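# Place bottles on ledges matching their cap colours

## Task

Put every bottle upright on the wall ledge whose coloured label strip is the same colour as that bottle's cap, so that the bottle's entire base rests on the ledge. A bottle that topples or is left leaning counts as a failure.

## Robot and tools

Robot: a Rainbow Robotics RB-Y1. It has a two-wheeled base with rear casters, a folding leg and torso, a head with head_camera, and left and right arms. Each arm has a gripper and a wrist camera (left_wrist_camera, right_wrist_camera) whose case sticks out sideways. The base is 0.58 m wide and reaches 0.10 m ahead of the wheel axle and 0.57 m behind it. It sweeps a 0.58 m radius when spinning in place, and it cannot drive sideways.

Frames: the base frame has its origin on the floor between the drive wheels, with x forward, y to the left and z up, all in metres. The chest, left_hand and right_hand readings are given in this frame. A hand point sits between the finger pads, 0.03 m back from the fingertips. The fingers point along the hand's -z axis and close along its x axis. base_odometry is the base frame as it was when the scene began, with heading in rad (positive is left). It counts only wheel turns, so slipping and bumps can make it wrong.

Tool move: every argument except cameras and blocking is part of the action. An action may contain:
- base: {x_m_s, turn_rad_s, for_s}. These are velocities held for a duration, not a destination. x_m_s is forward speed in m/s, 0.005 to 1.5 in magnitude or 0. turn_rad_s is turn rate to the left in rad/s, 0.02 to 1.509 in magnitude or 0. for_s is 0.1 to 5 s. Distance covered is roughly speed times for_s. Acceleration is 0.4 m/s² (0.5 rad/s² when turning), and coasting after for_s can last up to about 3 s.
- joints: a map from joint name to an absolute target, in rad (grippers in m). Ranges: torso_squat_rad 0..1.2, torso_shift_rad -0.3..0.6, torso_pitch_rad -0.2..1.4 (positive bows forward), torso_yaw_rad -1.5..1.5 (positive is left; raise both arms 0.2 rad outward first). Shoulder_pitch ±2.356 (negative swings the arm forward and up). left_shoulder_roll 0..3.141 and right_shoulder_roll -3.141..0 (both move the arm outward). Shoulder_yaw ±2.094. Elbow -2.617..0.01 (negative bends). Forearm_roll ±3.141. Wrist_pitch -1.57..1.919. Hand_roll ±2.705. Gripper_m 0..0.1, which is the opening between the pads. head_pan_rad ±0.523, head_tilt_rad -0.35..1.57 (positive looks down). The torso also obeys combined limits: squat+shift<=1.52, squat-shift+pitch<=1.57, shift+0.5pitch-0.4squat<=0.7, shift+0.3pitch-0.5squat<=0.39.
- target: an absolute pose for one hand. Give side "left" or "right", then x, y, z in metres in the base frame (-3..3), then quat_wxyz in the same form the hand readings print. It is turned into joint angles once, so the hand follows a curved path; split long moves into several shorter ones. It may be paired with min_time_s only.
- min_time_s: 0.1..8 s, the minimum duration of arm, head and torso motions.
- contact_limits: gripper current limit in mA per gripper, 200..672.5 (672.5 at start). It stays in force until changed.
cameras: a list drawn from head_camera, left_wrist_camera, right_wrist_camera, all. blocking=false returns within about 0.5 s while motion carries on.

To grasp, command a gripper opening at least 0.005 m narrower than the object. A status of "off_target" or "done" then means it is holding. Each arm is rated for 3 kg.

wait(seconds 0..10, cameras) lets time pass and reports the state; it returns early once moves settle. stop(cameras) brakes every running motion. zoom_image(camera, region [x0,y0,x1,y1] in pixels, at most 504x504) enlarges part of the latest image; the head image is 896x504 and the wrist images are 644x364. finished_scene(scene) ends the current scene and cannot be undone.

Results: "move" shows done or the worst status reached. Hand status reads reached (within 10 mm and 2°), short (with the miss distance) or refused (with a reason). Joint words: moving, done, off_target (came to rest off target and may still be pushing), stopped, contact_stop (torso only), time_out, limit_stop_at_<name> (a self-collision guard or a built-in limit), not_followed (the arm collision check withheld it), torque_fault, limit_stop_at_motor_heat. on_its_own lists things the robot did on its own. lidar_m gives 12 distances from 30° sectors: 1st ahead, 4th left, 7th behind, 10th right. "-" means nothing was seen. It scans a plane 0.23 m high and cannot see glass. motor_effort is wheel load in %, with the peak in brackets; at rest it is normally under 30. wheel_motors_off=1 means the wheels have been cut for 2 s after stalling. The result also has joint torques, external torques, wrist force/torque (uncalibrated, up to 16 N offset) and motor temperatures.

If a move is refused, or the robot stops on its own, the remaining move, wait and finished_scene calls in that reply are skipped.

Avoid: knocking bottles over or pushing them out of the work area. Do not release a bottle while it is still moving, drop it, or slam it down. Keep the arms from hitting or squeezing each other, including grippers and camera cases; about 0.5 rad of outward shoulder roll keeps the hands apart. Avoid contact torque that can cause a 10 s torque fault, and don't push into poses the arm cannot reach, which overheats motors. The base does not stop at furniture, and hitting furniture or walls fast can tip the robot. Quick bending with the arms stretched forward, or a sudden stop while bowed or carrying something, can also tip it. Loose objects may sometimes be nudged by outside pushes.

Each tool is called by a JSON object that holds its "method" and its "body", one argument or row to a line.

## Session

{"method": "move", "body": {
  "cameras": ["all"]
}}

Scene clock: 0.00 s.
Joint torques (N m): no reading
External joint torques (N m): no reading
Motor temperatures (°C): left_arm=[34 39 32 39 35 43 40] | right_arm=[33 36 34 35 35 34 43]
Wrist force (N): no reading
Wrist torque (N m): no reading
Wrist force, peak (N): no reading
base_odometry: x=+0.000 y=+0.000 heading=+0.000
lidar_m: 3.95 2.48 1.74 1.99 2.10 1.67 1.63 1.72 2.47 2.64 2.45 3.88
base_status: not commanded
joint_positions: torso_squat_rad=+0.350 torso_shift_rad=+0.000 torso_pitch_rad=+0.000 torso_yaw_rad=+0.000 left_shoulder_pitch_rad=-0.048 left_shoulder_roll_rad=+0.048 left_shoulder_yaw_rad=-0.029 left_elbow_rad=-0.126 left_forearm_roll_rad=+0.039 left_wrist_pitch_rad=+0.009 left_hand_roll_rad=-0.012 left_gripper_m=+0.100 right_shoulder_pitch_rad=-0.009 right_shoulder_roll_rad=-0.013 right_shoulder_yaw_rad=+0.007 right_elbow_rad=-0.267 right_forearm_roll_rad=-0.043 right_wrist_pitch_rad=+0.022 right_hand_roll_rad=-0.017 right_gripper_m=+0.100 head_pan_rad=+0.000 head_tilt_rad=+0.400
joint_status: not commanded
wheel_motors_off: 0
motor_effort: left_wheel=+1 right_wheel=-1
chest: x=-0.2280 y=-0.0002 z=+1.2475 quat_wxyz=(+1.000, +0.000, +0.000, +0.000) (m; base frame)
left_hand: x=-0.1340 y=+0.2540 z=+0.5691 quat_wxyz=(+0.996, +0.022, -0.081, -0.010) (m; base frame)
right_hand: x=-0.0969 y=-0.2280 z=+0.5737 quat_wxyz=(+0.992, -0.001, -0.127, -0.024) (m; base frame)
pictures: head_camera, left_wrist_camera, right_wrist_camera

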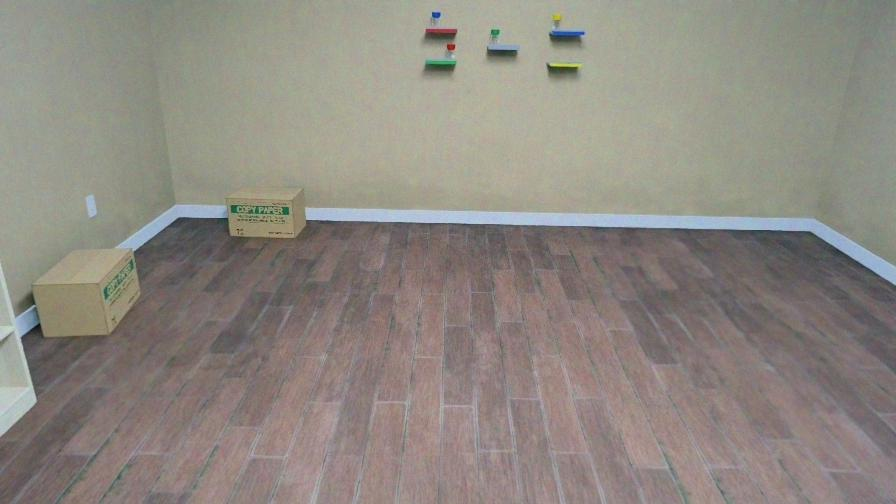

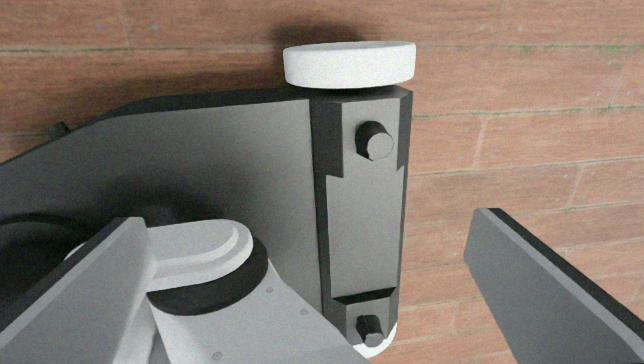

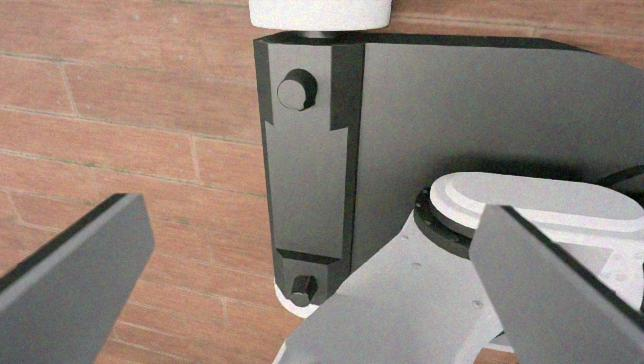

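{"method": "zoom_image", "body": {
  "camera": "head_camera",
  "region": [400, 0, 620, 90]
}}

Scaled by 2.291 from the camera's 896x504 image, which has a finer 1280x720 frame.

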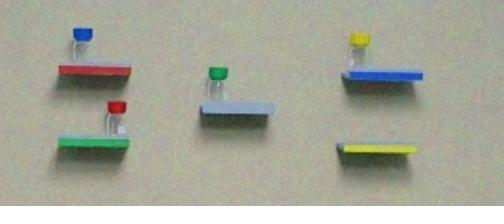

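{"method": "move", "body": {
  "base": {"turn_rad_s": -0.4, "for_s": 0.5},
  "joints": {"head_tilt_rad": 0.2},
  "cameras": []
}}

{"method": "move", "body": {
  "base": {"x_m_s": 0.6, "for_s": 3.7},
  "cameras": []
}}

{"method": "move", "body": {
  "base": {"turn_rad_s": 0.4, "for_s": 0.5},
  "cameras": ["head_camera"]
}}

Scene clock: 5.50 s.
Joint torques (N m): left_arm=[-2.84 2.24 -0.54 -0.56 -0.15 -0.54 0.3] | right_arm=[-2.8 -0.28 0.66 -1.17 0.07 -0.43 0.06]
External joint torques (N m): left_arm=[0.03 0.68 -0.63 0.07 -0.16 -0.1 0.31] | right_arm=[0.34 0.55 0.69 0.45 0 0.12 0.04]
Wrist force (N): left_arm=[0.1 0.9 -5.2] | right_arm=[1.6 -1.2 -5.3]
Wrist torque (N m): left_arm=[-0.23 0.09 -0.04] | right_arm=[0.13 -0.01 -0.19]
Wrist force, peak (N): left_arm=[-0.1 1.1 -5.5] | right_arm=[0.4 -2.5 -6.3]
move: done
base_odometry: x=+0.000 y=+0.000 heading=-0.124
lidar_m: 4.20 2.48 1.75 1.99 2.03 1.74 1.63 1.67 2.17 2.63 2.44 3.45
base_status: done (sent for 0.5 of 0.5 s)
joint_positions: torso_squat_rad=+0.350 torso_shift_rad=+0.000 torso_pitch_rad=+0.000 torso_yaw_rad=+0.000 left_shoulder_pitch_rad=-0.048 left_shoulder_roll_rad=+0.048 left_shoulder_yaw_rad=-0.029 left_elbow_rad=-0.126 left_forearm_roll_rad=+0.039 left_wrist_pitch_rad=+0.009 left_hand_roll_rad=-0.012 left_gripper_m=+0.100 right_shoulder_pitch_rad=-0.009 right_shoulder_roll_rad=-0.013 right_shoulder_yaw_rad=+0.007 right_elbow_rad=-0.267 right_forearm_roll_rad=-0.043 right_wrist_pitch_rad=+0.022 right_hand_roll_rad=-0.017 right_gripper_m=+0.100 head_pan_rad=+0.000 head_tilt_rad=+0.200
joint_status: all done
wheel_motors_off: 0
motor_effort: left_wheel=+3(28) right_wheel=-3(25)
chest: x=-0.2280 y=-0.0002 z=+1.2475 quat_wxyz=(+1.000, +0.000, +0.000, +0.000) (m; base frame)
left_hand: x=-0.1340 y=+0.2540 z=+0.5691 quat_wxyz=(+0.996, +0.022, -0.081, -0.010) (m; base frame)
right_hand: x=-0.0969 y=-0.2280 z=+0.5737 quat_wxyz=(+0.992, -0.001, -0.127, -0.024) (m; base frame)
pictures: none
No camera images: "cameras" was empty.

Scene clock: 11.03 s.
Joint torques (N m): left_arm=[-2.62 2.18 -0.28 -0.49 -0.12 -0.53 0.21] | right_arm=[-1.86 -0.63 0.33 -0.8 -0.07 -0.45 0.11]
External joint torques (N m): left_arm=[0.25 0.61 -0.36 0.14 -0.13 -0.09 0.22] | right_arm=[1.28 0.19 0.36 0.82 -0.14 0.11 0.1]
Wrist force (N): left_arm=[-0.1 1.0 -5.2] | right_arm=[0.5 -1.7 -5.6]
Wrist torque (N m): left_arm=[-0.22 0.05 -0.04] | right_arm=[0.16 -0.12 -0.20]
Wrist force, peak (N): left_arm=[0.4 1.1 -5.7] | right_arm=[0.8 -1.7 -6.4]
move: done
base_odometry: x=+2.203 y=-0.276 heading=-0.125
lidar_m: 2.01 2.01 1.91 1.77 1.97 2.87 3.83 3.82 2.20 2.26 2.49 2.13
base_status: done (sent for 3.7 of 3.7 s)
joint_positions: torso_squat_rad=+0.350 torso_shift_rad=+0.000 torso_pitch_rad=+0.000 torso_yaw_rad=+0.000 left_shoulder_pitch_rad=-0.048 left_shoulder_roll_rad=+0.048 left_shoulder_yaw_rad=-0.029 left_elbow_rad=-0.126 left_forearm_roll_rad=+0.039 left_wrist_pitch_rad=+0.009 left_hand_roll_rad=-0.012 left_gripper_m=+0.100 right_shoulder_pitch_rad=-0.009 right_shoulder_roll_rad=-0.013 right_shoulder_yaw_rad=+0.007 right_elbow_rad=-0.267 right_forearm_roll_rad=-0.043 right_wrist_pitch_rad=+0.022 right_hand_roll_rad=-0.017 right_gripper_m=+0.100 head_pan_rad=+0.000 head_tilt_rad=+0.200
joint_status: not commanded
wheel_motors_off: 0
motor_effort: left_wheel=-2(37) right_wheel=+0(29)
chest: x=-0.2280 y=-0.0002 z=+1.2475 quat_wxyz=(+1.000, +0.000, +0.000, +0.000) (m; base frame)
left_hand: x=-0.1339 y=+0.2540 z=+0.5691 quat_wxyz=(+0.996, +0.022, -0.081, -0.010) (m; base frame)
right_hand: x=-0.0968 y=-0.2280 z=+0.5738 quat_wxyz=(+0.992, -0.001, -0.127, -0.024) (m; base frame)
pictures: none
No camera images: "cameras" was empty.

Scene clock: 12.37 s.
Joint torques (N m): left_arm=[-2.21 2.46 -0.51 -0.64 -0.19 -0.56 0.27] | right_arm=[-2.1 -0.7 0.78 -1.03 -0.09 -0.46 -0.01]
External joint torques (N m): left_arm=[0.66 0.89 -0.59 0 -0.2 -0.12 0.28] | right_arm=[1.04 0.12 0.81 0.59 -0.16 0.1 -0.03]
Wrist force (N): left_arm=[0.0 1.0 -5.3] | right_arm=[2.2 -1.3 -5.4]
Wrist torque (N m): left_arm=[-0.22 0.07 -0.04] | right_arm=[0.12 0.09 -0.17]
Wrist force, peak (N): left_arm=[-0.1 0.9 -5.5] | right_arm=[1.4 -1.2 -6.2]
move: done
base_odometry: x=+2.203 y=-0.276 heading=+0.000
lidar_m: 2.00 2.00 1.81 1.77 1.97 3.22 3.83 3.35 2.21 2.43 2.59 2.05
base_status: done (sent for 0.5 of 0.5 s)
joint_positions: torso_squat_rad=+0.350 torso_shift_rad=+0.000 torso_pitch_rad=+0.000 torso_yaw_rad=+0.000 left_shoulder_pitch_rad=-0.048 left_shoulder_roll_rad=+0.048 left_shoulder_yaw_rad=-0.029 left_elbow_rad=-0.126 left_forearm_roll_rad=+0.039 left_wrist_pitch_rad=+0.009 left_hand_roll_rad=-0.012 left_gripper_m=+0.100 right_shoulder_pitch_rad=-0.009 right_shoulder_roll_rad=-0.013 right_shoulder_yaw_rad=+0.007 right_elbow_rad=-0.267 right_forearm_roll_rad=-0.043 right_wrist_pitch_rad=+0.022 right_hand_roll_rad=-0.017 right_gripper_m=+0.100 head_pan_rad=+0.000 head_tilt_rad=+0.200
joint_status: not commanded
wheel_motors_off: 0
motor_effort: left_wheel=-7(29) right_wheel=+0(20)
chest: x=-0.2280 y=-0.0002 z=+1.2475 quat_wxyz=(+1.000, +0.000, +0.000, +0.000) (m; base frame)
left_hand: x=-0.1339 y=+0.2540 z=+0.5691 quat_wxyz=(+0.996, +0.022, -0.081, -0.010) (m; base frame)
right_hand: x=-0.0968 y=-0.2280 z=+0.5737 quat_wxyz=(+0.992, -0.001, -0.127, -0.024) (m; base frame)
pictures: head_camera
camera_calibration:
head_camera: T_world_to_cam=[[-0.0313303, -0.999322, 0.0193469, -0.0300588], [-0.16285, -0.013994, -0.986552, 1.45297], [0.986153, -0.0340596, -0.162301, 0.381086], [0, 0, 0, 1]] pos_world=[-0.140135, 0.00327413, 1.49586]

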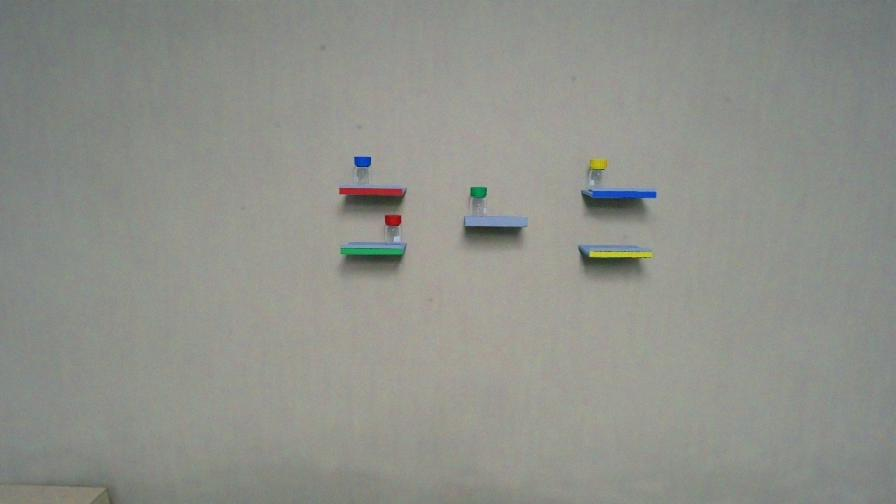

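{"method": "zoom_image", "body": {
  "camera": "head_camera",
  "region": [320, 130, 520, 280]
}}

{"method": "zoom_image", "body": {
  "camera": "head_camera",
  "region": [460, 130, 680, 280]
}}

Scaled by 2.520 from the camera's 896x504 image, which has a finer 1280x720 frame.

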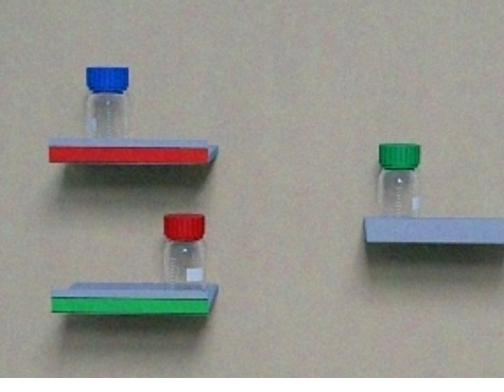

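Scaled by 2.291 from the camera's 896x504 image, which has a finer 1280x720 frame.

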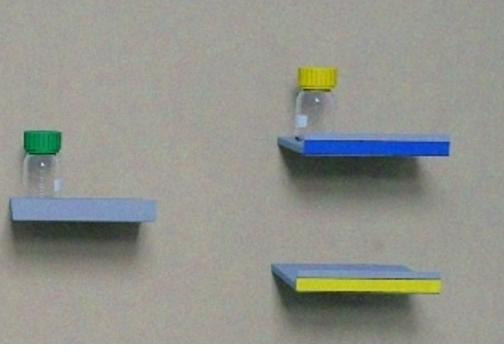

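{"method": "move", "body": {
  "base": {"turn_rad_s": -0.5, "for_s": 0.6},
  "cameras": []
}}

{"method": "move", "body": {
  "base": {"x_m_s": 0.5, "for_s": 2.3},
  "cameras": []
}}

{"method": "move", "body": {
  "base": {"turn_rad_s": 0.5, "for_s": 0.6},
  "cameras": ["head_camera"]
}}

Scene clock: 20.77 s.
Joint torques (N m): left_arm=[-2.6 2.21 -0.32 -0.52 -0.15 -0.35 0.31] | right_arm=[-1.83 -0.44 0.07 -0.94 0.05 -0.57 -0.06]
External joint torques (N m): left_arm=[0.27 0.65 -0.41 0.11 -0.16 0.09 0.32] | right_arm=[1.31 0.39 0.1 0.68 -0.02 -0.01 -0.07]
Wrist force (N): left_arm=[0.0 0.8 -5.3] | right_arm=[1.2 -0.9 -5.6]
Wrist torque (N m): left_arm=[-0.21 0.07 -0.04] | right_arm=[0.08 -0.03 -0.20]
Wrist force, peak (N): left_arm=[0.2 0.8 -5.6] | right_arm=[2.0 -1.6 -6.2]
move: done
base_odometry: x=+2.203 y=-0.276 heading=-0.179
lidar_m: 2.00 2.00 2.03 1.77 1.79 2.30 3.84 3.88 2.23 2.21 2.46 2.17
base_status: done (sent for 0.6 of 0.6 s)
joint_positions: torso_squat_rad=+0.350 torso_shift_rad=+0.000 torso_pitch_rad=+0.000 torso_yaw_rad=+0.000 left_shoulder_pitch_rad=-0.048 left_shoulder_roll_rad=+0.048 left_shoulder_yaw_rad=-0.029 left_elbow_rad=-0.126 left_forearm_roll_rad=+0.039 left_wrist_pitch_rad=+0.009 left_hand_roll_rad=-0.012 left_gripper_m=+0.100 right_shoulder_pitch_rad=-0.009 right_shoulder_roll_rad=-0.013 right_shoulder_yaw_rad=+0.007 right_elbow_rad=-0.267 right_forearm_roll_rad=-0.043 right_wrist_pitch_rad=+0.022 right_hand_roll_rad=-0.017 right_gripper_m=+0.100 head_pan_rad=+0.000 head_tilt_rad=+0.200
joint_status: not commanded
wheel_motors_off: 0
motor_effort: left_wheel=+1(29) right_wheel=-7(20)
chest: x=-0.2280 y=-0.0002 z=+1.2475 quat_wxyz=(+1.000, +0.000, +0.000, +0.000) (m; base frame)
left_hand: x=-0.1339 y=+0.2540 z=+0.5691 quat_wxyz=(+0.996, +0.022, -0.081, -0.010) (m; base frame)
right_hand: x=-0.0968 y=-0.2280 z=+0.5738 quat_wxyz=(+0.992, -0.001, -0.127, -0.024) (m; base frame)
pictures: none
No camera images: "cameras" was empty.

Scene clock: 24.70 s.
Joint torques (N m): left_arm=[-2.31 2.61 -0.52 -0.48 -0.17 -0.56 0.08] | right_arm=[-1.93 -0.94 0.93 -1.05 -0.01 -0.46 0.03]
External joint torques (N m): left_arm=[0.56 1.05 -0.61 0.16 -0.18 -0.12 0.09] | right_arm=[1.21 -0.11 0.97 0.57 -0.08 0.1 0.02]
Wrist force (N): left_arm=[0.1 1.0 -5.1] | right_arm=[1.3 -2.1 -4.7]
Wrist torque (N m): left_arm=[-0.22 0.09 -0.04] | right_arm=[0.23 -0.01 -0.21]
Wrist force, peak (N): left_arm=[0.2 0.9 -5.5] | right_arm=[2.1 -1.8 -6.3]
move: done
base_odometry: x=+3.335 y=-0.481 heading=-0.180
lidar_m: 0.86 0.88 1.10 1.43 2.00 2.77 4.97 3.84 2.50 2.32 1.44 0.95
base_status: done (sent for 2.3 of 2.3 s)
joint_positions: torso_squat_rad=+0.350 torso_shift_rad=+0.000 torso_pitch_rad=+0.000 torso_yaw_rad=+0.000 left_shoulder_pitch_rad=-0.048 left_shoulder_roll_rad=+0.048 left_shoulder_yaw_rad=-0.029 left_elbow_rad=-0.126 left_forearm_roll_rad=+0.039 left_wrist_pitch_rad=+0.009 left_hand_roll_rad=-0.012 left_gripper_m=+0.100 right_shoulder_pitch_rad=-0.009 right_shoulder_roll_rad=-0.013 right_shoulder_yaw_rad=+0.007 right_elbow_rad=-0.267 right_forearm_roll_rad=-0.043 right_wrist_pitch_rad=+0.022 right_hand_roll_rad=-0.017 right_gripper_m=+0.100 head_pan_rad=+0.000 head_tilt_rad=+0.200
joint_status: not commanded
wheel_motors_off: 0
motor_effort: left_wheel=-3(32) right_wheel=-1(29)
chest: x=-0.2280 y=-0.0002 z=+1.2475 quat_wxyz=(+1.000, +0.000, +0.000, +0.000) (m; base frame)
left_hand: x=-0.1339 y=+0.2540 z=+0.5691 quat_wxyz=(+0.996, +0.022, -0.081, -0.010) (m; base frame)
right_hand: x=-0.0968 y=-0.2280 z=+0.5738 quat_wxyz=(+0.992, -0.001, -0.127, -0.024) (m; base frame)
pictures: none
No camera images: "cameras" was empty.

Scene clock: 26.47 s.
Joint torques (N m): left_arm=[-2.45 2.54 -0.52 -0.49 -0.07 -0.52 0.17] | right_arm=[-1.76 -0.22 0.55 -1.31 -0.04 -0.42 -0.04]
External joint torques (N m): left_arm=[0.42 0.97 -0.61 0.14 -0.07 -0.08 0.18] | right_arm=[1.38 0.6 0.59 0.31 -0.11 0.14 -0.06]
Wrist force (N): left_arm=[0.1 1.0 -5.4] | right_arm=[1.6 -1.9 -4.9]
Wrist torque (N m): left_arm=[-0.21 0.09 -0.04] | right_arm=[0.19 -0.02 -0.15]
Wrist force, peak (N): left_arm=[0.1 1.2 -5.6] | right_arm=[1.2 -2.2 -6.3]
move: done
base_odometry: x=+3.335 y=-0.481 heading=+0.000
lidar_m: 0.87 0.92 1.30 2.00 2.03 3.22 4.97 2.70 2.36 2.32 1.18 0.90
base_status: done (sent for 0.6 of 0.6 s)
joint_positions: torso_squat_rad=+0.350 torso_shift_rad=+0.000 torso_pitch_rad=+0.000 torso_yaw_rad=+0.000 left_shoulder_pitch_rad=-0.048 left_shoulder_roll_rad=+0.048 left_shoulder_yaw_rad=-0.029 left_elbow_rad=-0.126 left_forearm_roll_rad=+0.039 left_wrist_pitch_rad=+0.009 left_hand_roll_rad=-0.012 left_gripper_m=+0.100 right_shoulder_pitch_rad=-0.009 right_shoulder_roll_rad=-0.013 right_shoulder_yaw_rad=+0.007 right_elbow_rad=-0.267 right_forearm_roll_rad=-0.043 right_wrist_pitch_rad=+0.022 right_hand_roll_rad=-0.017 right_gripper_m=+0.100 head_pan_rad=+0.000 head_tilt_rad=+0.200
joint_status: not commanded
wheel_motors_off: 0
motor_effort: left_wheel=-5(30) right_wheel=+0(20)
chest: x=-0.2280 y=-0.0002 z=+1.2475 quat_wxyz=(+1.000, +0.000, +0.000, +0.000) (m; base frame)
left_hand: x=-0.1339 y=+0.2540 z=+0.5691 quat_wxyz=(+0.996, +0.022, -0.081, -0.010) (m; base frame)
right_hand: x=-0.0968 y=-0.2280 z=+0.5737 quat_wxyz=(+0.992, -0.001, -0.127, -0.024) (m; base frame)
pictures: head_camera
camera_calibration:
head_camera: T_world_to_cam=[[-0.0313303, -0.999322, 0.0193469, -0.0300588], [-0.16285, -0.013994, -0.986552, 1.45297], [0.986153, -0.0340596, -0.162301, 0.381086], [0, 0, 0, 1]] pos_world=[-0.140135, 0.00327413, 1.49586]

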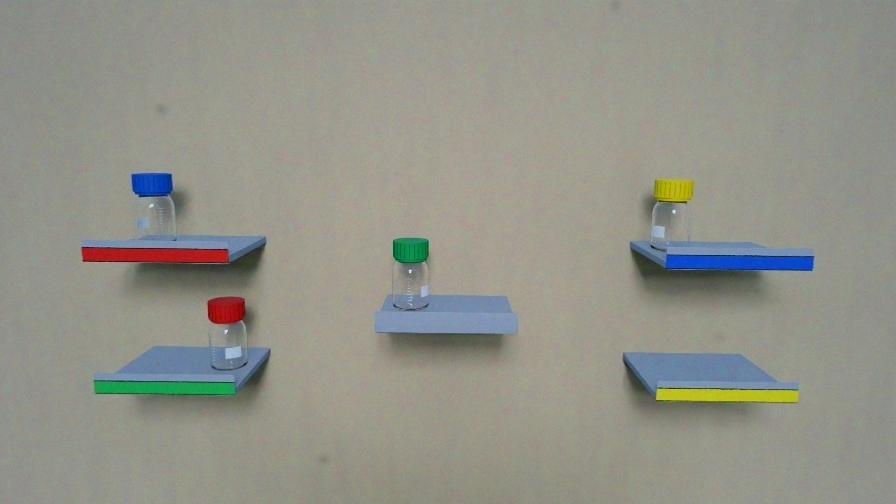

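{"method": "zoom_image", "body": {
  "camera": "head_camera",
  "region": [70, 280, 290, 410]
}}

{"method": "zoom_image", "body": {
  "camera": "head_camera",
  "region": [610, 160, 830, 290]
}}

{"method": "zoom_image", "body": {
  "camera": "head_camera",
  "region": [350, 220, 540, 350]
}}

Scaled by 2.291 from the camera's 896x504 image, which has a finer 1280x720 frame.

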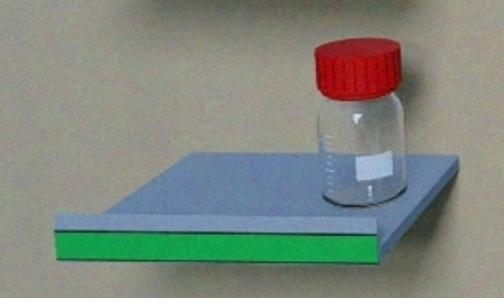

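Scaled by 2.291 from the camera's 896x504 image, which has a finer 1280x720 frame.

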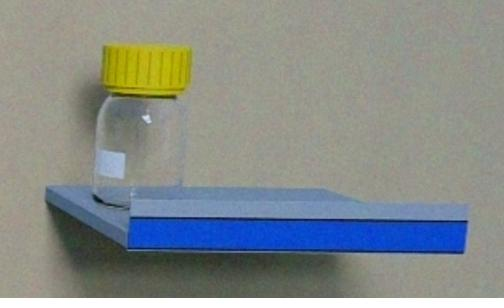

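Scaled by 2.653 from the camera's 896x504 image, which has a finer 1280x720 frame.

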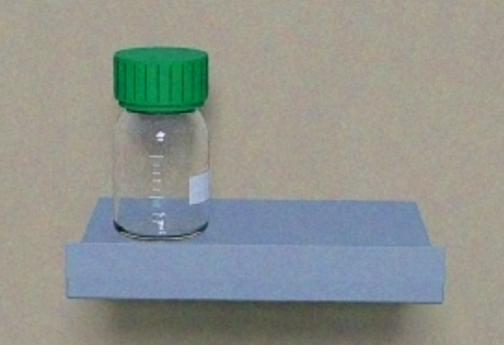

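{"method": "move", "body": {
  "base": {"turn_rad_s": -0.1, "for_s": 0.35},
  "joints": {"left_shoulder_pitch_rad": -0.64, "left_shoulder_roll_rad": 0.554, "left_shoulder_yaw_rad": 0.616, "left_elbow_rad": -2.08, "left_forearm_roll_rad": 0.816, "left_wrist_pitch_rad": 1.404, "left_hand_roll_rad": -1.749, "right_shoulder_pitch_rad": -0.64, "right_shoulder_roll_rad": -0.554, "right_shoulder_yaw_rad": -0.616, "right_elbow_rad": -2.08, "right_forearm_roll_rad": -0.816, "right_wrist_pitch_rad": 1.404, "right_hand_roll_rad": 1.749},
  "min_time_s": 3,
  "cameras": ["all"]
}}

Scene clock: 41.67 s.
Joint torques (N m): left_arm=[-16.31 12.55 2.79 -4.98 -0.02 -2.01 0.26] | right_arm=[-16.58 -12.91 -2.3 -4.42 -0.29 -1.6 -0.17]
External joint torques (N m): left_arm=[-0.58 1 0.94 -0.34 -0.26 0.02 0.24] | right_arm=[-0.64 -0.89 -0.67 0.34 -0.11 0.39 -0.16]
Wrist force (N): left_arm=[1.5 -5.3 0.8] | right_arm=[3.5 4.1 0.1]
Wrist torque (N m): left_arm=[0.22 0.15 -0.03] | right_arm=[-0.15 0.08 -0.25]
Wrist force, peak (N): left_arm=[-0.5 0.3 -5.6] | right_arm=[1.9 -2.1 -6.0]
move: done
base_odometry: x=+3.335 y=-0.481 heading=-0.036
lidar_m: 0.87 0.91 1.25 2.00 2.02 2.77 4.97 2.70 2.37 2.32 1.23 0.90
base_status: done (sent for 0.37 of 0.37 s)
joint_positions: torso_squat_rad=+0.350 torso_shift_rad=+0.000 torso_pitch_rad=+0.000 torso_yaw_rad=+0.000 left_shoulder_pitch_rad=-0.640 left_shoulder_roll_rad=+0.554 left_shoulder_yaw_rad=+0.616 left_elbow_rad=-2.080 left_forearm_roll_rad=+0.816 left_wrist_pitch_rad=+1.404 left_hand_roll_rad=-1.749 left_gripper_m=+0.100 right_shoulder_pitch_rad=-0.640 right_shoulder_roll_rad=-0.554 right_shoulder_yaw_rad=-0.616 right_elbow_rad=-2.080 right_forearm_roll_rad=-0.816 right_wrist_pitch_rad=+1.404 right_hand_roll_rad=+1.749 right_gripper_m=+0.100 head_pan_rad=+0.000 head_tilt_rad=+0.200
joint_status: all done
wheel_motors_off: 0
motor_effort: left_wheel=+2(13) right_wheel=+0(14)
chest: x=-0.2280 y=-0.0002 z=+1.2475 quat_wxyz=(+1.000, +0.000, +0.000, +0.000) (m; base frame)
left_hand: x=+0.2596 y=+0.3452 z=+1.3985 quat_wxyz=(+0.438, +0.455, -0.521, -0.574) (m; base frame)
right_hand: x=+0.2596 y=-0.3458 z=+1.3979 quat_wxyz=(+0.438, -0.455, -0.521, +0.574) (m; base frame)
pictures: head_camera, left_wrist_camera, right_wrist_camera
camera_calibration:
head_camera: T_world_to_cam=[[-0.0313322, -0.999322, 0.0193479, -0.0299626], [-0.162752, -0.0139981, -0.986568, 1.45311], [0.986169, -0.0340602, -0.162203, 0.380963], [0, 0, 0, 1]] pos_world=[-0.140135, 0.00337414, 1.49596]
left_wrist_camera: T_world_to_cam=[[-0.237584, -0.968785, -0.0707696, 0.494022], [-0.477524, 0.17993, -0.859997, 1.29189], [0.845887, -0.170528, -0.505367, 0.620272], [0, 0, 0, 1]] pos_world=[0.209604, 0.351924, 1.45945]
right_wrist_camera: T_world_to_cam=[[0.187024, -0.975263, 0.117833, -0.555326], [-0.503191, -0.198125, -0.841157, 1.26493], [0.843695, 0.0980238, -0.527797, 0.624821], [0, 0, 0, 1]] pos_world=[0.213203, -0.352221, 1.45922]

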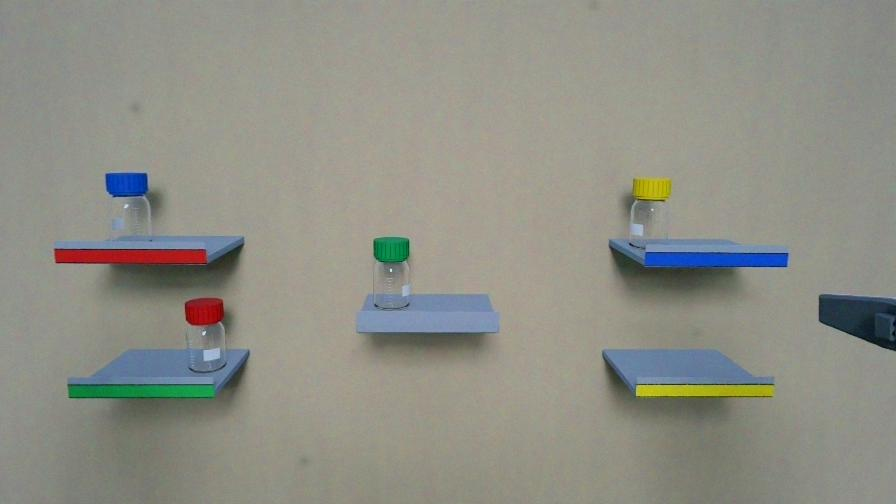

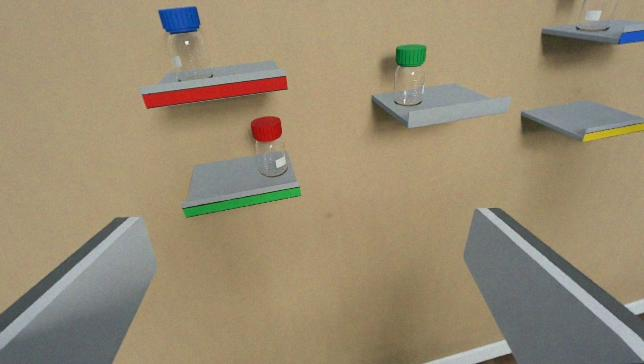

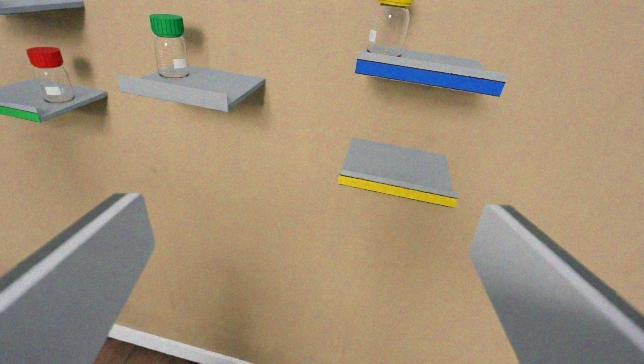

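{"method": "move", "body": {
  "target": {"side": "left", "x": 0.16, "y": 0.41, "z": 1.40, "quat_wxyz": [0.5, 0.5, -0.5, -0.5]},
  "min_time_s": 1.5,
  "cameras": []
}}

{"method": "move", "body": {
  "target": {"side": "right", "x": 0.16, "y": -0.41, "z": 1.40, "quat_wxyz": [0.5, -0.5, -0.5, 0.5]},
  "min_time_s": 1.5,
  "cameras": ["all"]
}}

Scene clock: 45.70 s.
Joint torques (N m): left_arm=[-10.67 14.68 1.95 -3.38 0.05 -2.02 0.44] | right_arm=[-15.48 -13.21 -2.13 -4.36 -0.18 -1.65 -0.17]
External joint torques (N m): left_arm=[0.17 2.22 0.79 -0.6 0.03 0.01 0.42] | right_arm=[0.45 -1.19 -0.5 0.4 0 0.35 -0.16]
Wrist force (N): left_arm=[0.7 -5.3 1.1] | right_arm=[3.1 4.3 -0.3]
Wrist torque (N m): left_arm=[0.22 0.09 -0.15] | right_arm=[-0.18 0.04 -0.22]
Wrist force, peak (N): left_arm=[1.3 -5.6 0.9] | right_arm=[3.7 5.7 0.1]
move: done
base_odometry: x=+3.335 y=-0.481 heading=-0.036
lidar_m: 0.87 0.90 1.25 2.01 2.01 2.77 4.97 2.69 2.38 2.32 1.23 0.91
base_status: not commanded
joint_positions: torso_squat_rad=+0.350 torso_shift_rad=+0.000 torso_pitch_rad=+0.000 torso_yaw_rad=+0.000 left_shoulder_pitch_rad=-0.448 left_shoulder_roll_rad=+0.595 left_shoulder_yaw_rad=+0.899 left_elbow_rad=-2.375 left_forearm_roll_rad=+0.879 left_wrist_pitch_rad=+1.542 left_hand_roll_rad=-1.581 left_gripper_m=+0.100 right_shoulder_pitch_rad=-0.640 right_shoulder_roll_rad=-0.554 right_shoulder_yaw_rad=-0.616 right_elbow_rad=-2.080 right_forearm_roll_rad=-0.816 right_wrist_pitch_rad=+1.404 right_hand_roll_rad=+1.749 right_gripper_m=+0.100 head_pan_rad=+0.000 head_tilt_rad=+0.200
joint_status: all done
wheel_motors_off: 0
motor_effort: left_wheel=+2(3) right_wheel=+0(1)
chest: x=-0.2280 y=-0.0002 z=+1.2475 quat_wxyz=(+1.000, +0.000, +0.000, +0.000) (m; base frame)
left_hand: x=+0.1605 y=+0.4097 z=+1.4003 quat_wxyz=(+0.500, +0.501, -0.499, -0.500) (m; base frame)
left_hand_status: reached (checked arc, planned for 1.5 s): 1 mm and 0.1 deg off.
right_hand: x=+0.2596 y=-0.3458 z=+1.3979 quat_wxyz=(+0.438, -0.455, -0.521, +0.574) (m; base frame)
pictures: none
No camera images: "cameras" was empty.

Scene clock: 47.53 s.
Joint torques (N m): left_arm=[-10.8 14.46 2.31 -3.56 0.06 -2.02 0.44] | right_arm=[-9.26 -15.28 -1.64 -2.92 -0.24 -1.68 -0.03]
External joint torques (N m): left_arm=[0.04 2.01 1.15 -0.78 0.04 0.02 0.43] | right_arm=[1.71 -2.29 -0.65 0.05 -0.23 0.33 -0.02]
Wrist force (N): left_arm=[1.1 -4.9 0.7] | right_arm=[3.3 4.7 0.4]
Wrist torque (N m): left_arm=[0.15 0.14 -0.15] | right_arm=[-0.24 0.11 -0.04]
Wrist force, peak (N): left_arm=[1.1 -5.3 1.0] | right_arm=[3.8 5.2 0.2]
move: done
base_odometry: x=+3.335 y=-0.481 heading=-0.036
lidar_m: 0.87 0.90 1.25 2.01 2.02 2.77 4.97 2.70 2.38 2.32 1.23 0.90
base_status: not commanded
joint_positions: torso_squat_rad=+0.350 torso_shift_rad=+0.000 torso_pitch_rad=+0.000 torso_yaw_rad=+0.000 left_shoulder_pitch_rad=-0.448 left_shoulder_roll_rad=+0.595 left_shoulder_yaw_rad=+0.899 left_elbow_rad=-2.375 left_forearm_roll_rad=+0.879 left_wrist_pitch_rad=+1.542 left_hand_roll_rad=-1.581 left_gripper_m=+0.100 right_shoulder_pitch_rad=-0.450 right_shoulder_roll_rad=-0.596 right_shoulder_yaw_rad=-0.898 right_elbow_rad=-2.377 right_forearm_roll_rad=-0.878 right_wrist_pitch_rad=+1.543 right_hand_roll_rad=+1.579 right_gripper_m=+0.100 head_pan_rad=+0.000 head_tilt_rad=+0.200
joint_status: all done
wheel_motors_off: 0
motor_effort: left_wheel=+2(3) right_wheel=+0(1)
chest: x=-0.2280 y=-0.0002 z=+1.2475 quat_wxyz=(+1.000, +0.000, +0.000, +0.000) (m; base frame)
left_hand: x=+0.1605 y=+0.4097 z=+1.4003 quat_wxyz=(+0.500, +0.501, -0.499, -0.500) (m; base frame)
right_hand: x=+0.1605 y=-0.4096 z=+1.4003 quat_wxyz=(+0.500, -0.501, -0.499, +0.500) (m; base frame)
right_hand_status: reached (checked arc, planned for 1.5 s): 1 mm and 0.1 deg off.
pictures: head_camera, left_wrist_camera, right_wrist_camera
camera_calibration:
head_camera: T_world_to_cam=[[-0.0313322, -0.999322, 0.0193479, -0.0299626], [-0.162752, -0.0139981, -0.986568, 1.45311], [0.986169, -0.0340602, -0.162203, 0.380963], [0, 0, 0, 1]] pos_world=[-0.140135, 0.00337414, 1.49596]
left_wrist_camera: T_world_to_cam=[[-0.0341145, -0.9994, -0.00597514, 0.422244], [-0.466414, 0.0212081, -0.884312, 1.33171], [0.883909, -0.027381, -0.466857, 0.597341], [0, 0, 0, 1]] pos_world=[0.107537, 0.410103, 1.45904]
right_wrist_camera: T_world_to_cam=[[-0.0186881, -0.998455, 0.0523239, -0.484088], [-0.495882, -0.0361869, -0.867636, 1.3067], [0.868189, -0.042161, -0.494439, 0.607948], [0, 0, 0, 1]] pos_world=[0.111106, -0.410423, 1.45966]

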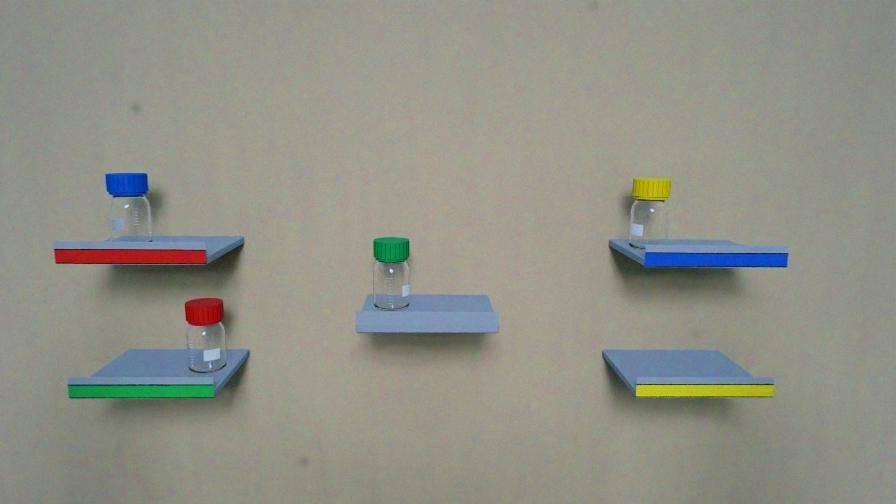

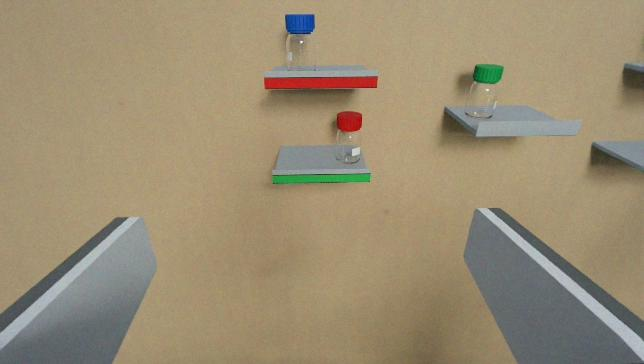

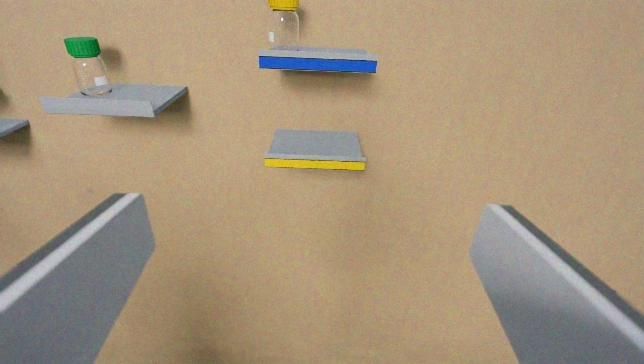

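{"method": "zoom_image", "body": {
  "camera": "head_camera",
  "region": [40, 150, 260, 280]
}}

{"method": "zoom_image", "body": {
  "camera": "head_camera",
  "region": [40, 280, 260, 410]
}}

{"method": "zoom_image", "body": {
  "camera": "head_camera",
  "region": [590, 160, 810, 290]
}}

{"method": "zoom_image", "body": {
  "camera": "head_camera",
  "region": [590, 290, 810, 420]
}}

{"method": "zoom_image", "body": {
  "camera": "head_camera",
  "region": [320, 220, 540, 350]
}}

Scaled by 2.291 from the camera's 896x504 image, which has a finer 1280x720 frame.

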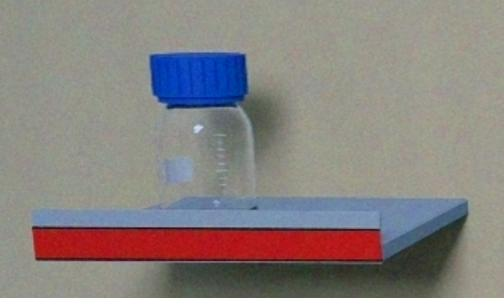

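Scaled by 2.291 from the camera's 896x504 image, which has a finer 1280x720 frame.

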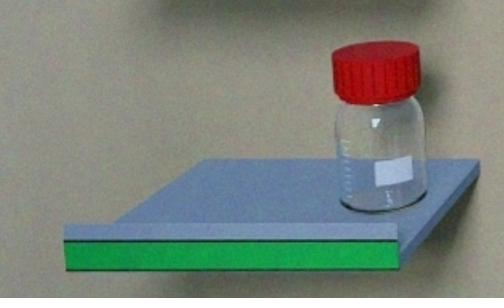

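Scaled by 2.291 from the camera's 896x504 image, which has a finer 1280x720 frame.

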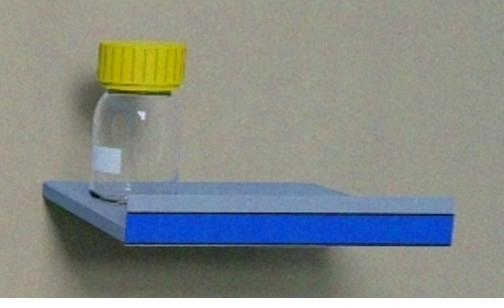

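Scaled by 2.291 from the camera's 896x504 image, which has a finer 1280x720 frame.

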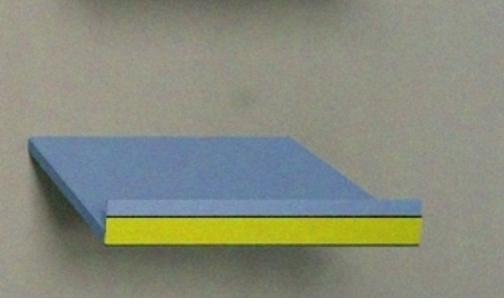

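Scaled by 2.291 from the camera's 896x504 image, which has a finer 1280x720 frame.

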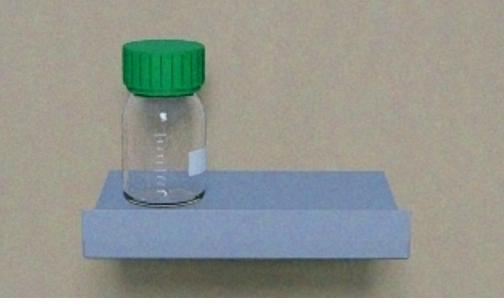

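{"method": "zoom_image", "body": {
  "camera": "left_wrist_camera",
  "region": [250, 0, 400, 90]
}}

{"method": "zoom_image", "body": {
  "camera": "left_wrist_camera",
  "region": [250, 100, 400, 190]
}}

{"method": "zoom_image", "body": {
  "camera": "right_wrist_camera",
  "region": [240, 0, 390, 90]
}}

{"method": "zoom_image", "body": {
  "camera": "right_wrist_camera",
  "region": [240, 100, 390, 190]
}}

Scaled by 3.360 from the camera's 644x364 image, which has a finer 1265x715 frame.

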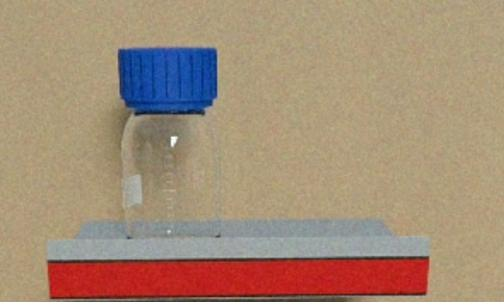

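Scaled by 3.360 from the camera's 644x364 image, which has a finer 1265x715 frame.

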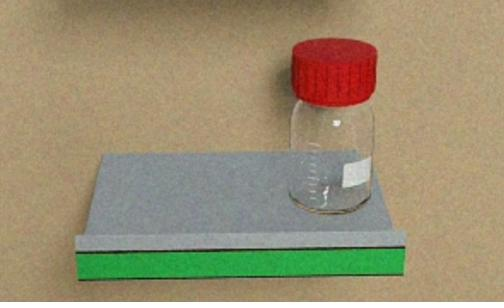

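Scaled by 3.360 from the camera's 644x364 image, which has a finer 1265x715 frame.

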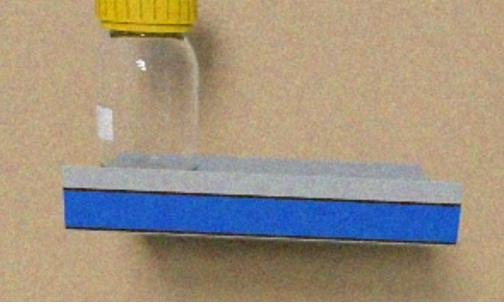

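Scaled by 3.360 from the camera's 644x364 image, which has a finer 1265x715 frame.

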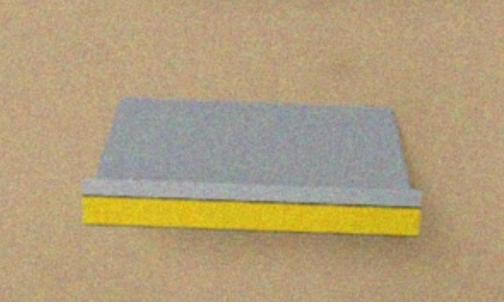

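{"method": "move", "body": {
  "base": {"x_m_s": 0.2, "for_s": 2.0},
  "joints": {"head_tilt_rad": 0.4},
  "cameras": ["all"]
}}

Scene clock: 55.57 s.
Joint torques (N m): left_arm=[-11.22 13.97 1.91 -3.13 0.05 -2.02 0.47] | right_arm=[-9.81 -15.09 -1.02 -2.87 -0.04 -1.69 -0.05]
External joint torques (N m): left_arm=[-0.38 1.52 0.75 -0.35 0.03 0.02 0.46] | right_arm=[1.16 -2.11 -0.03 0.09 -0.03 0.32 -0.04]
Wrist force (N): left_arm=[0.7 -4.9 0.9] | right_arm=[3.2 4.3 0.5]
Wrist torque (N m): left_arm=[0.17 0.09 -0.17] | right_arm=[-0.21 0.01 -0.04]
Wrist force, peak (N): left_arm=[1.1 -5.4 1.1] | right_arm=[4.0 5.6 0.2]
move: done
base_odometry: x=+3.735 y=-0.496 heading=-0.036
lidar_m: 0.47 0.50 0.68 1.34 2.13 3.07 5.36 2.98 2.40 1.80 0.67 0.49
base_status: done (sent for 2 of 2 s)
joint_positions: torso_squat_rad=+0.350 torso_shift_rad=+0.000 torso_pitch_rad=+0.000 torso_yaw_rad=+0.000 left_shoulder_pitch_rad=-0.448 left_shoulder_roll_rad=+0.595 left_shoulder_yaw_rad=+0.899 left_elbow_rad=-2.375 left_forearm_roll_rad=+0.879 left_wrist_pitch_rad=+1.542 left_hand_roll_rad=-1.581 left_gripper_m=+0.100 right_shoulder_pitch_rad=-0.450 right_shoulder_roll_rad=-0.597 right_shoulder_yaw_rad=-0.898 right_elbow_rad=-2.377 right_forearm_roll_rad=-0.878 right_wrist_pitch_rad=+1.543 right_hand_roll_rad=+1.579 right_gripper_m=+0.100 head_pan_rad=+0.000 head_tilt_rad=+0.400
joint_status: all done
wheel_motors_off: 0
motor_effort: left_wheel=+5(34) right_wheel=-6(21)
chest: x=-0.2280 y=-0.0002 z=+1.2475 quat_wxyz=(+1.000, +0.000, +0.000, +0.000) (m; base frame)
left_hand: x=+0.1605 y=+0.4097 z=+1.4003 quat_wxyz=(+0.500, +0.501, -0.499, -0.500) (m; base frame)
right_hand: x=+0.1605 y=-0.4097 z=+1.4003 quat_wxyz=(+0.500, -0.501, -0.499, +0.500) (m; base frame)
pictures: head_camera, left_wrist_camera, right_wrist_camera
camera_calibration:
head_camera: T_world_to_cam=[[-0.0267335, -0.999324, 0.0252446, -0.0375597], [-0.355592, -0.0140953, -0.934535, 1.33804], [0.934259, -0.0339601, -0.354975, 0.649245], [0, 0, 0, 1]] pos_world=[-0.131772, 0.00337415, 1.48186]
left_wrist_camera: T_world_to_cam=[[-0.0339824, -0.999403, -0.00615294, 0.422492], [-0.466492, 0.0213061, -0.884269, 1.33161], [0.883872, -0.0271792, -0.466938, 0.59738], [0, 0, 0, 1]] pos_world=[0.107536, 0.410104, 1.45904]
right_wrist_camera: T_world_to_cam=[[-0.0188582, -0.998447, 0.0524212, -0.484206], [-0.496006, -0.0361812, -0.867565, 1.30666], [0.868114, -0.0423619, -0.494553, 0.607954], [0, 0, 0, 1]] pos_world=[0.111205, -0.410424, 1.45966]

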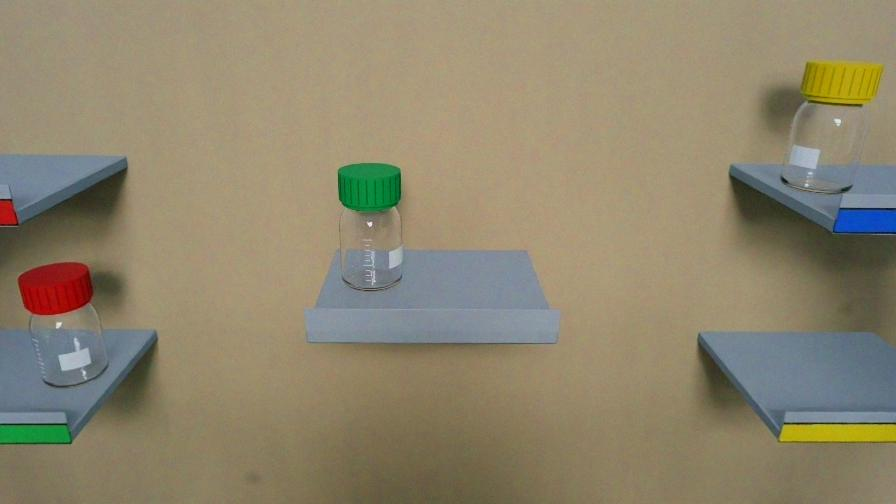

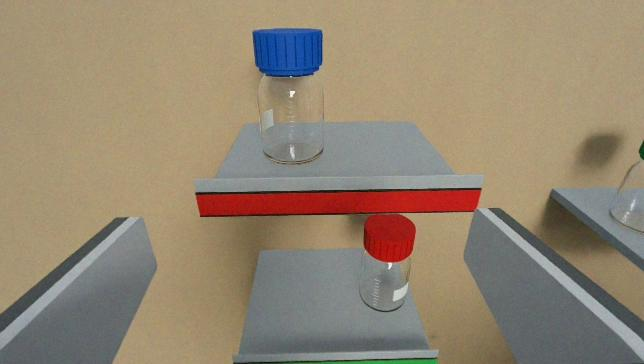

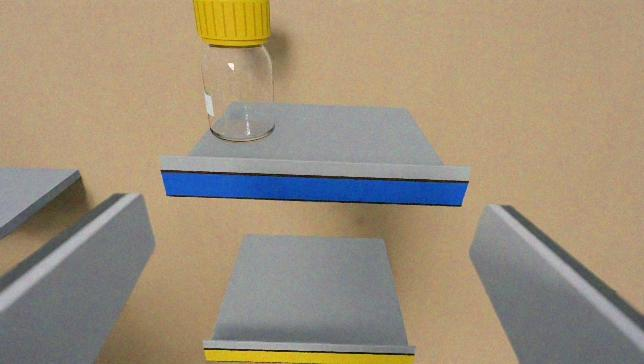

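{"method": "zoom_image", "body": {
  "camera": "left_wrist_camera",
  "region": [0, 190, 322, 364]
}}

{"method": "zoom_image", "body": {
  "camera": "left_wrist_camera",
  "region": [322, 190, 644, 364]
}}

Scaled by 1.565 from the camera's 644x364 image, which has a finer 1265x715 frame.

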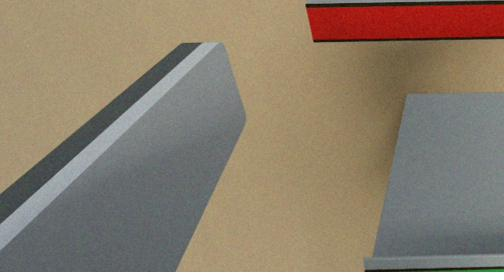

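Scaled by 1.565 from the camera's 644x364 image, which has a finer 1265x715 frame.

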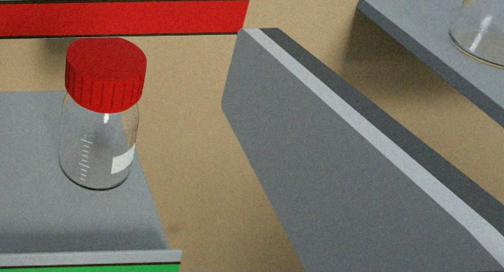

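{"method": "zoom_image", "body": {
  "camera": "right_wrist_camera",
  "region": [0, 180, 322, 364]
}}

{"method": "zoom_image", "body": {
  "camera": "right_wrist_camera",
  "region": [322, 180, 644, 364]
}}

Scaled by 1.565 from the camera's 644x364 image, which has a finer 1265x715 frame.

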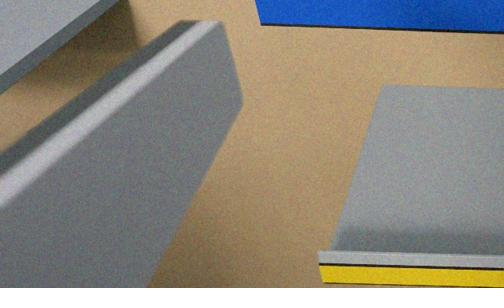

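Scaled by 1.565 from the camera's 644x364 image, which has a finer 1265x715 frame.

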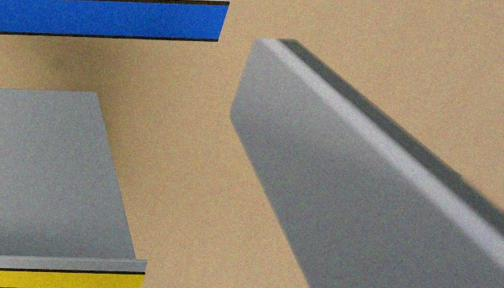

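{"method": "move", "body": {
  "joints": {"head_pan_rad": 0.52, "head_tilt_rad": 0.3},
  "cameras": ["head_camera"]
}}

Scene clock: 60.30 s.
Joint torques (N m): left_arm=[-11.16 13.87 1.85 -3.04 -0.1 -2.11 0.62] | right_arm=[-9.83 -14.51 -1.45 -2.78 -0.27 -1.81 -0.1]
External joint torques (N m): left_arm=[-0.31 1.41 0.69 -0.26 -0.12 -0.08 0.61] | right_arm=[1.14 -1.52 -0.46 0.18 -0.26 0.2 -0.09]
Wrist force (N): left_arm=[1.0 -4.9 1.0] | right_arm=[3.0 4.1 0.1]
Wrist torque (N m): left_arm=[0.17 0.12 -0.14] | right_arm=[-0.17 0.00 -0.03]
Wrist force, peak (N): left_arm=[1.0 -5.4 1.3] | right_arm=[3.2 5.6 0.9]
move: done
base_odometry: x=+3.735 y=-0.496 heading=-0.036
lidar_m: 0.47 0.49 0.68 1.35 2.14 3.07 5.37 2.99 2.40 1.82 0.67 0.49
base_status: not commanded
joint_positions: torso_squat_rad=+0.350 torso_shift_rad=+0.000 torso_pitch_rad=+0.000 torso_yaw_rad=+0.000 left_shoulder_pitch_rad=-0.448 left_shoulder_roll_rad=+0.595 left_shoulder_yaw_rad=+0.899 left_elbow_rad=-2.375 left_forearm_roll_rad=+0.879 left_wrist_pitch_rad=+1.542 left_hand_roll_rad=-1.581 left_gripper_m=+0.100 right_shoulder_pitch_rad=-0.450 right_shoulder_roll_rad=-0.597 right_shoulder_yaw_rad=-0.898 right_elbow_rad=-2.377 right_forearm_roll_rad=-0.878 right_wrist_pitch_rad=+1.543 right_hand_roll_rad=+1.579 right_gripper_m=+0.100 head_pan_rad=+0.520 head_tilt_rad=+0.300
joint_status: all done
wheel_motors_off: 0
motor_effort: left_wheel=+5(5) right_wheel=-5(7)
chest: x=-0.2280 y=-0.0002 z=+1.2475 quat_wxyz=(+1.000, +0.000, +0.000, +0.000) (m; base frame)
left_hand: x=+0.1605 y=+0.4097 z=+1.4003 quat_wxyz=(+0.500, +0.501, -0.499, -0.500) (m; base frame)
right_hand: x=+0.1605 y=-0.4097 z=+1.4003 quat_wxyz=(+0.500, -0.501, -0.499, +0.500) (m; base frame)
pictures: head_camera
camera_calibration:
head_camera: T_world_to_cam=[[0.47123, -0.881725, 0.0224615, 0.0690627], [-0.218819, -0.14154, -0.965445, 1.4109], [0.854436, 0.450031, -0.259635, 0.495039], [0, 0, 0, 1]] pos_world=[-0.146793, 0.0378094, 1.48912]

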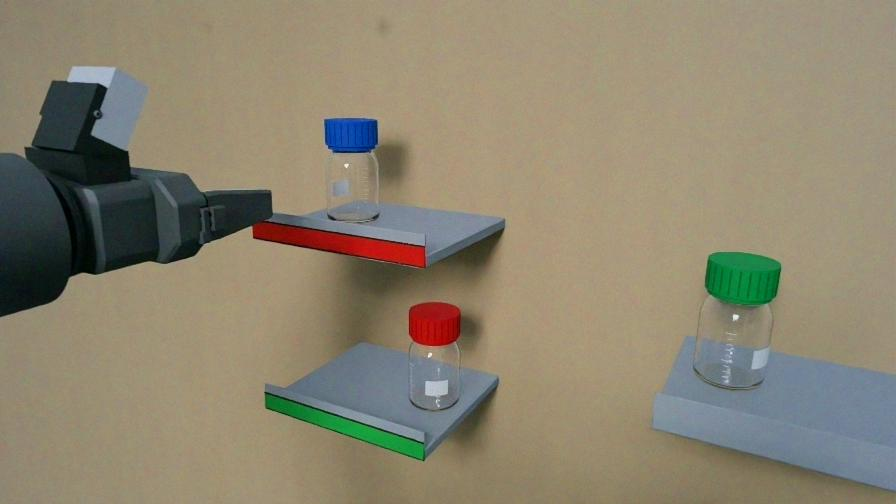

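{"method": "move", "body": {
  "target": {"side": "right", "x": 0.24, "y": -0.348, "z": 1.398, "quat_wxyz": [0.5, -0.5, -0.5, 0.5]},
  "min_time_s": 1.0,
  "cameras": ["right_wrist_camera"]
}}

Scene clock: 64.50 s.
Joint torques (N m): left_arm=[-11.14 13.7 2.1 -3.33 -0.2 -2.05 0.55] | right_arm=[-14.69 -10.8 -0.77 -3.48 -0.1 -1.76 -0.04]
External joint torques (N m): left_arm=[-0.3 1.25 0.93 -0.55 -0.22 -0.02 0.53] | right_arm=[0.15 -0.13 1.01 0.56 -0.24 0.25 -0.03]
Wrist force (N): left_arm=[0.7 -5.3 1.0] | right_arm=[3.1 5.5 1.0]
Wrist torque (N m): left_arm=[0.22 0.07 -0.15] | right_arm=[-0.30 0.05 -0.07]
Wrist force, peak (N): left_arm=[1.0 -5.4 1.2] | right_arm=[3.3 5.8 1.0]
move: done
base_odometry: x=+3.735 y=-0.496 heading=-0.036
lidar_m: 0.47 0.50 0.68 1.34 2.13 3.07 5.37 2.98 2.40 1.80 0.67 0.49
base_status: not commanded
joint_positions: torso_squat_rad=+0.350 torso_shift_rad=+0.000 torso_pitch_rad=+0.000 torso_yaw_rad=+0.000 left_shoulder_pitch_rad=-0.448 left_shoulder_roll_rad=+0.595 left_shoulder_yaw_rad=+0.899 left_elbow_rad=-2.375 left_forearm_roll_rad=+0.879 left_wrist_pitch_rad=+1.542 left_hand_roll_rad=-1.581 left_gripper_m=+0.100 right_shoulder_pitch_rad=-0.582 right_shoulder_roll_rad=-0.502 right_shoulder_yaw_rad=-0.538 right_elbow_rad=-2.284 right_forearm_roll_rad=-0.531 right_wrist_pitch_rad=+1.415 right_hand_roll_rad=+1.514 right_gripper_m=+0.100 head_pan_rad=+0.520 head_tilt_rad=+0.300
joint_status: all done
wheel_motors_off: 0
motor_effort: left_wheel=+6(6) right_wheel=-6(7)
chest: x=-0.2280 y=-0.0002 z=+1.2475 quat_wxyz=(+1.000, +0.000, +0.000, +0.000) (m; base frame)
left_hand: x=+0.1604 y=+0.4097 z=+1.4003 quat_wxyz=(+0.500, +0.501, -0.499, -0.500) (m; base frame)
right_hand: x=+0.2395 y=-0.3480 z=+1.3979 quat_wxyz=(+0.500, -0.500, -0.500, +0.500) (m; base frame)
right_hand_status: reached (checked arc, planned for 1.0 s): 0 mm and 0.1 deg off.
pictures: right_wrist_camera
camera_calibration:
right_wrist_camera: T_world_to_cam=[[-0.0164617, -0.998493, 0.0523573, -0.421463], [-0.496413, -0.0372932, -0.867285, 1.34541], [0.867931, -0.0402678, -0.49505, 0.542243], [0, 0, 0, 1]] pos_world=[0.19031, -0.348818, 1.45736]

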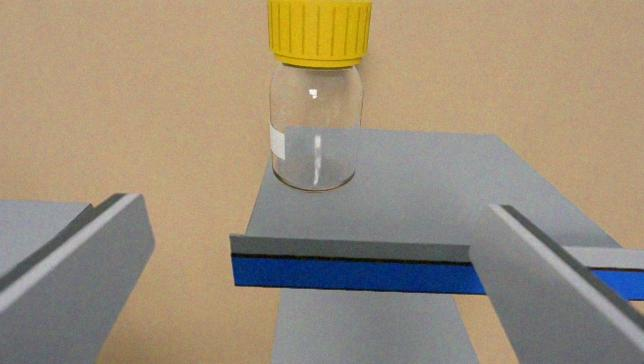

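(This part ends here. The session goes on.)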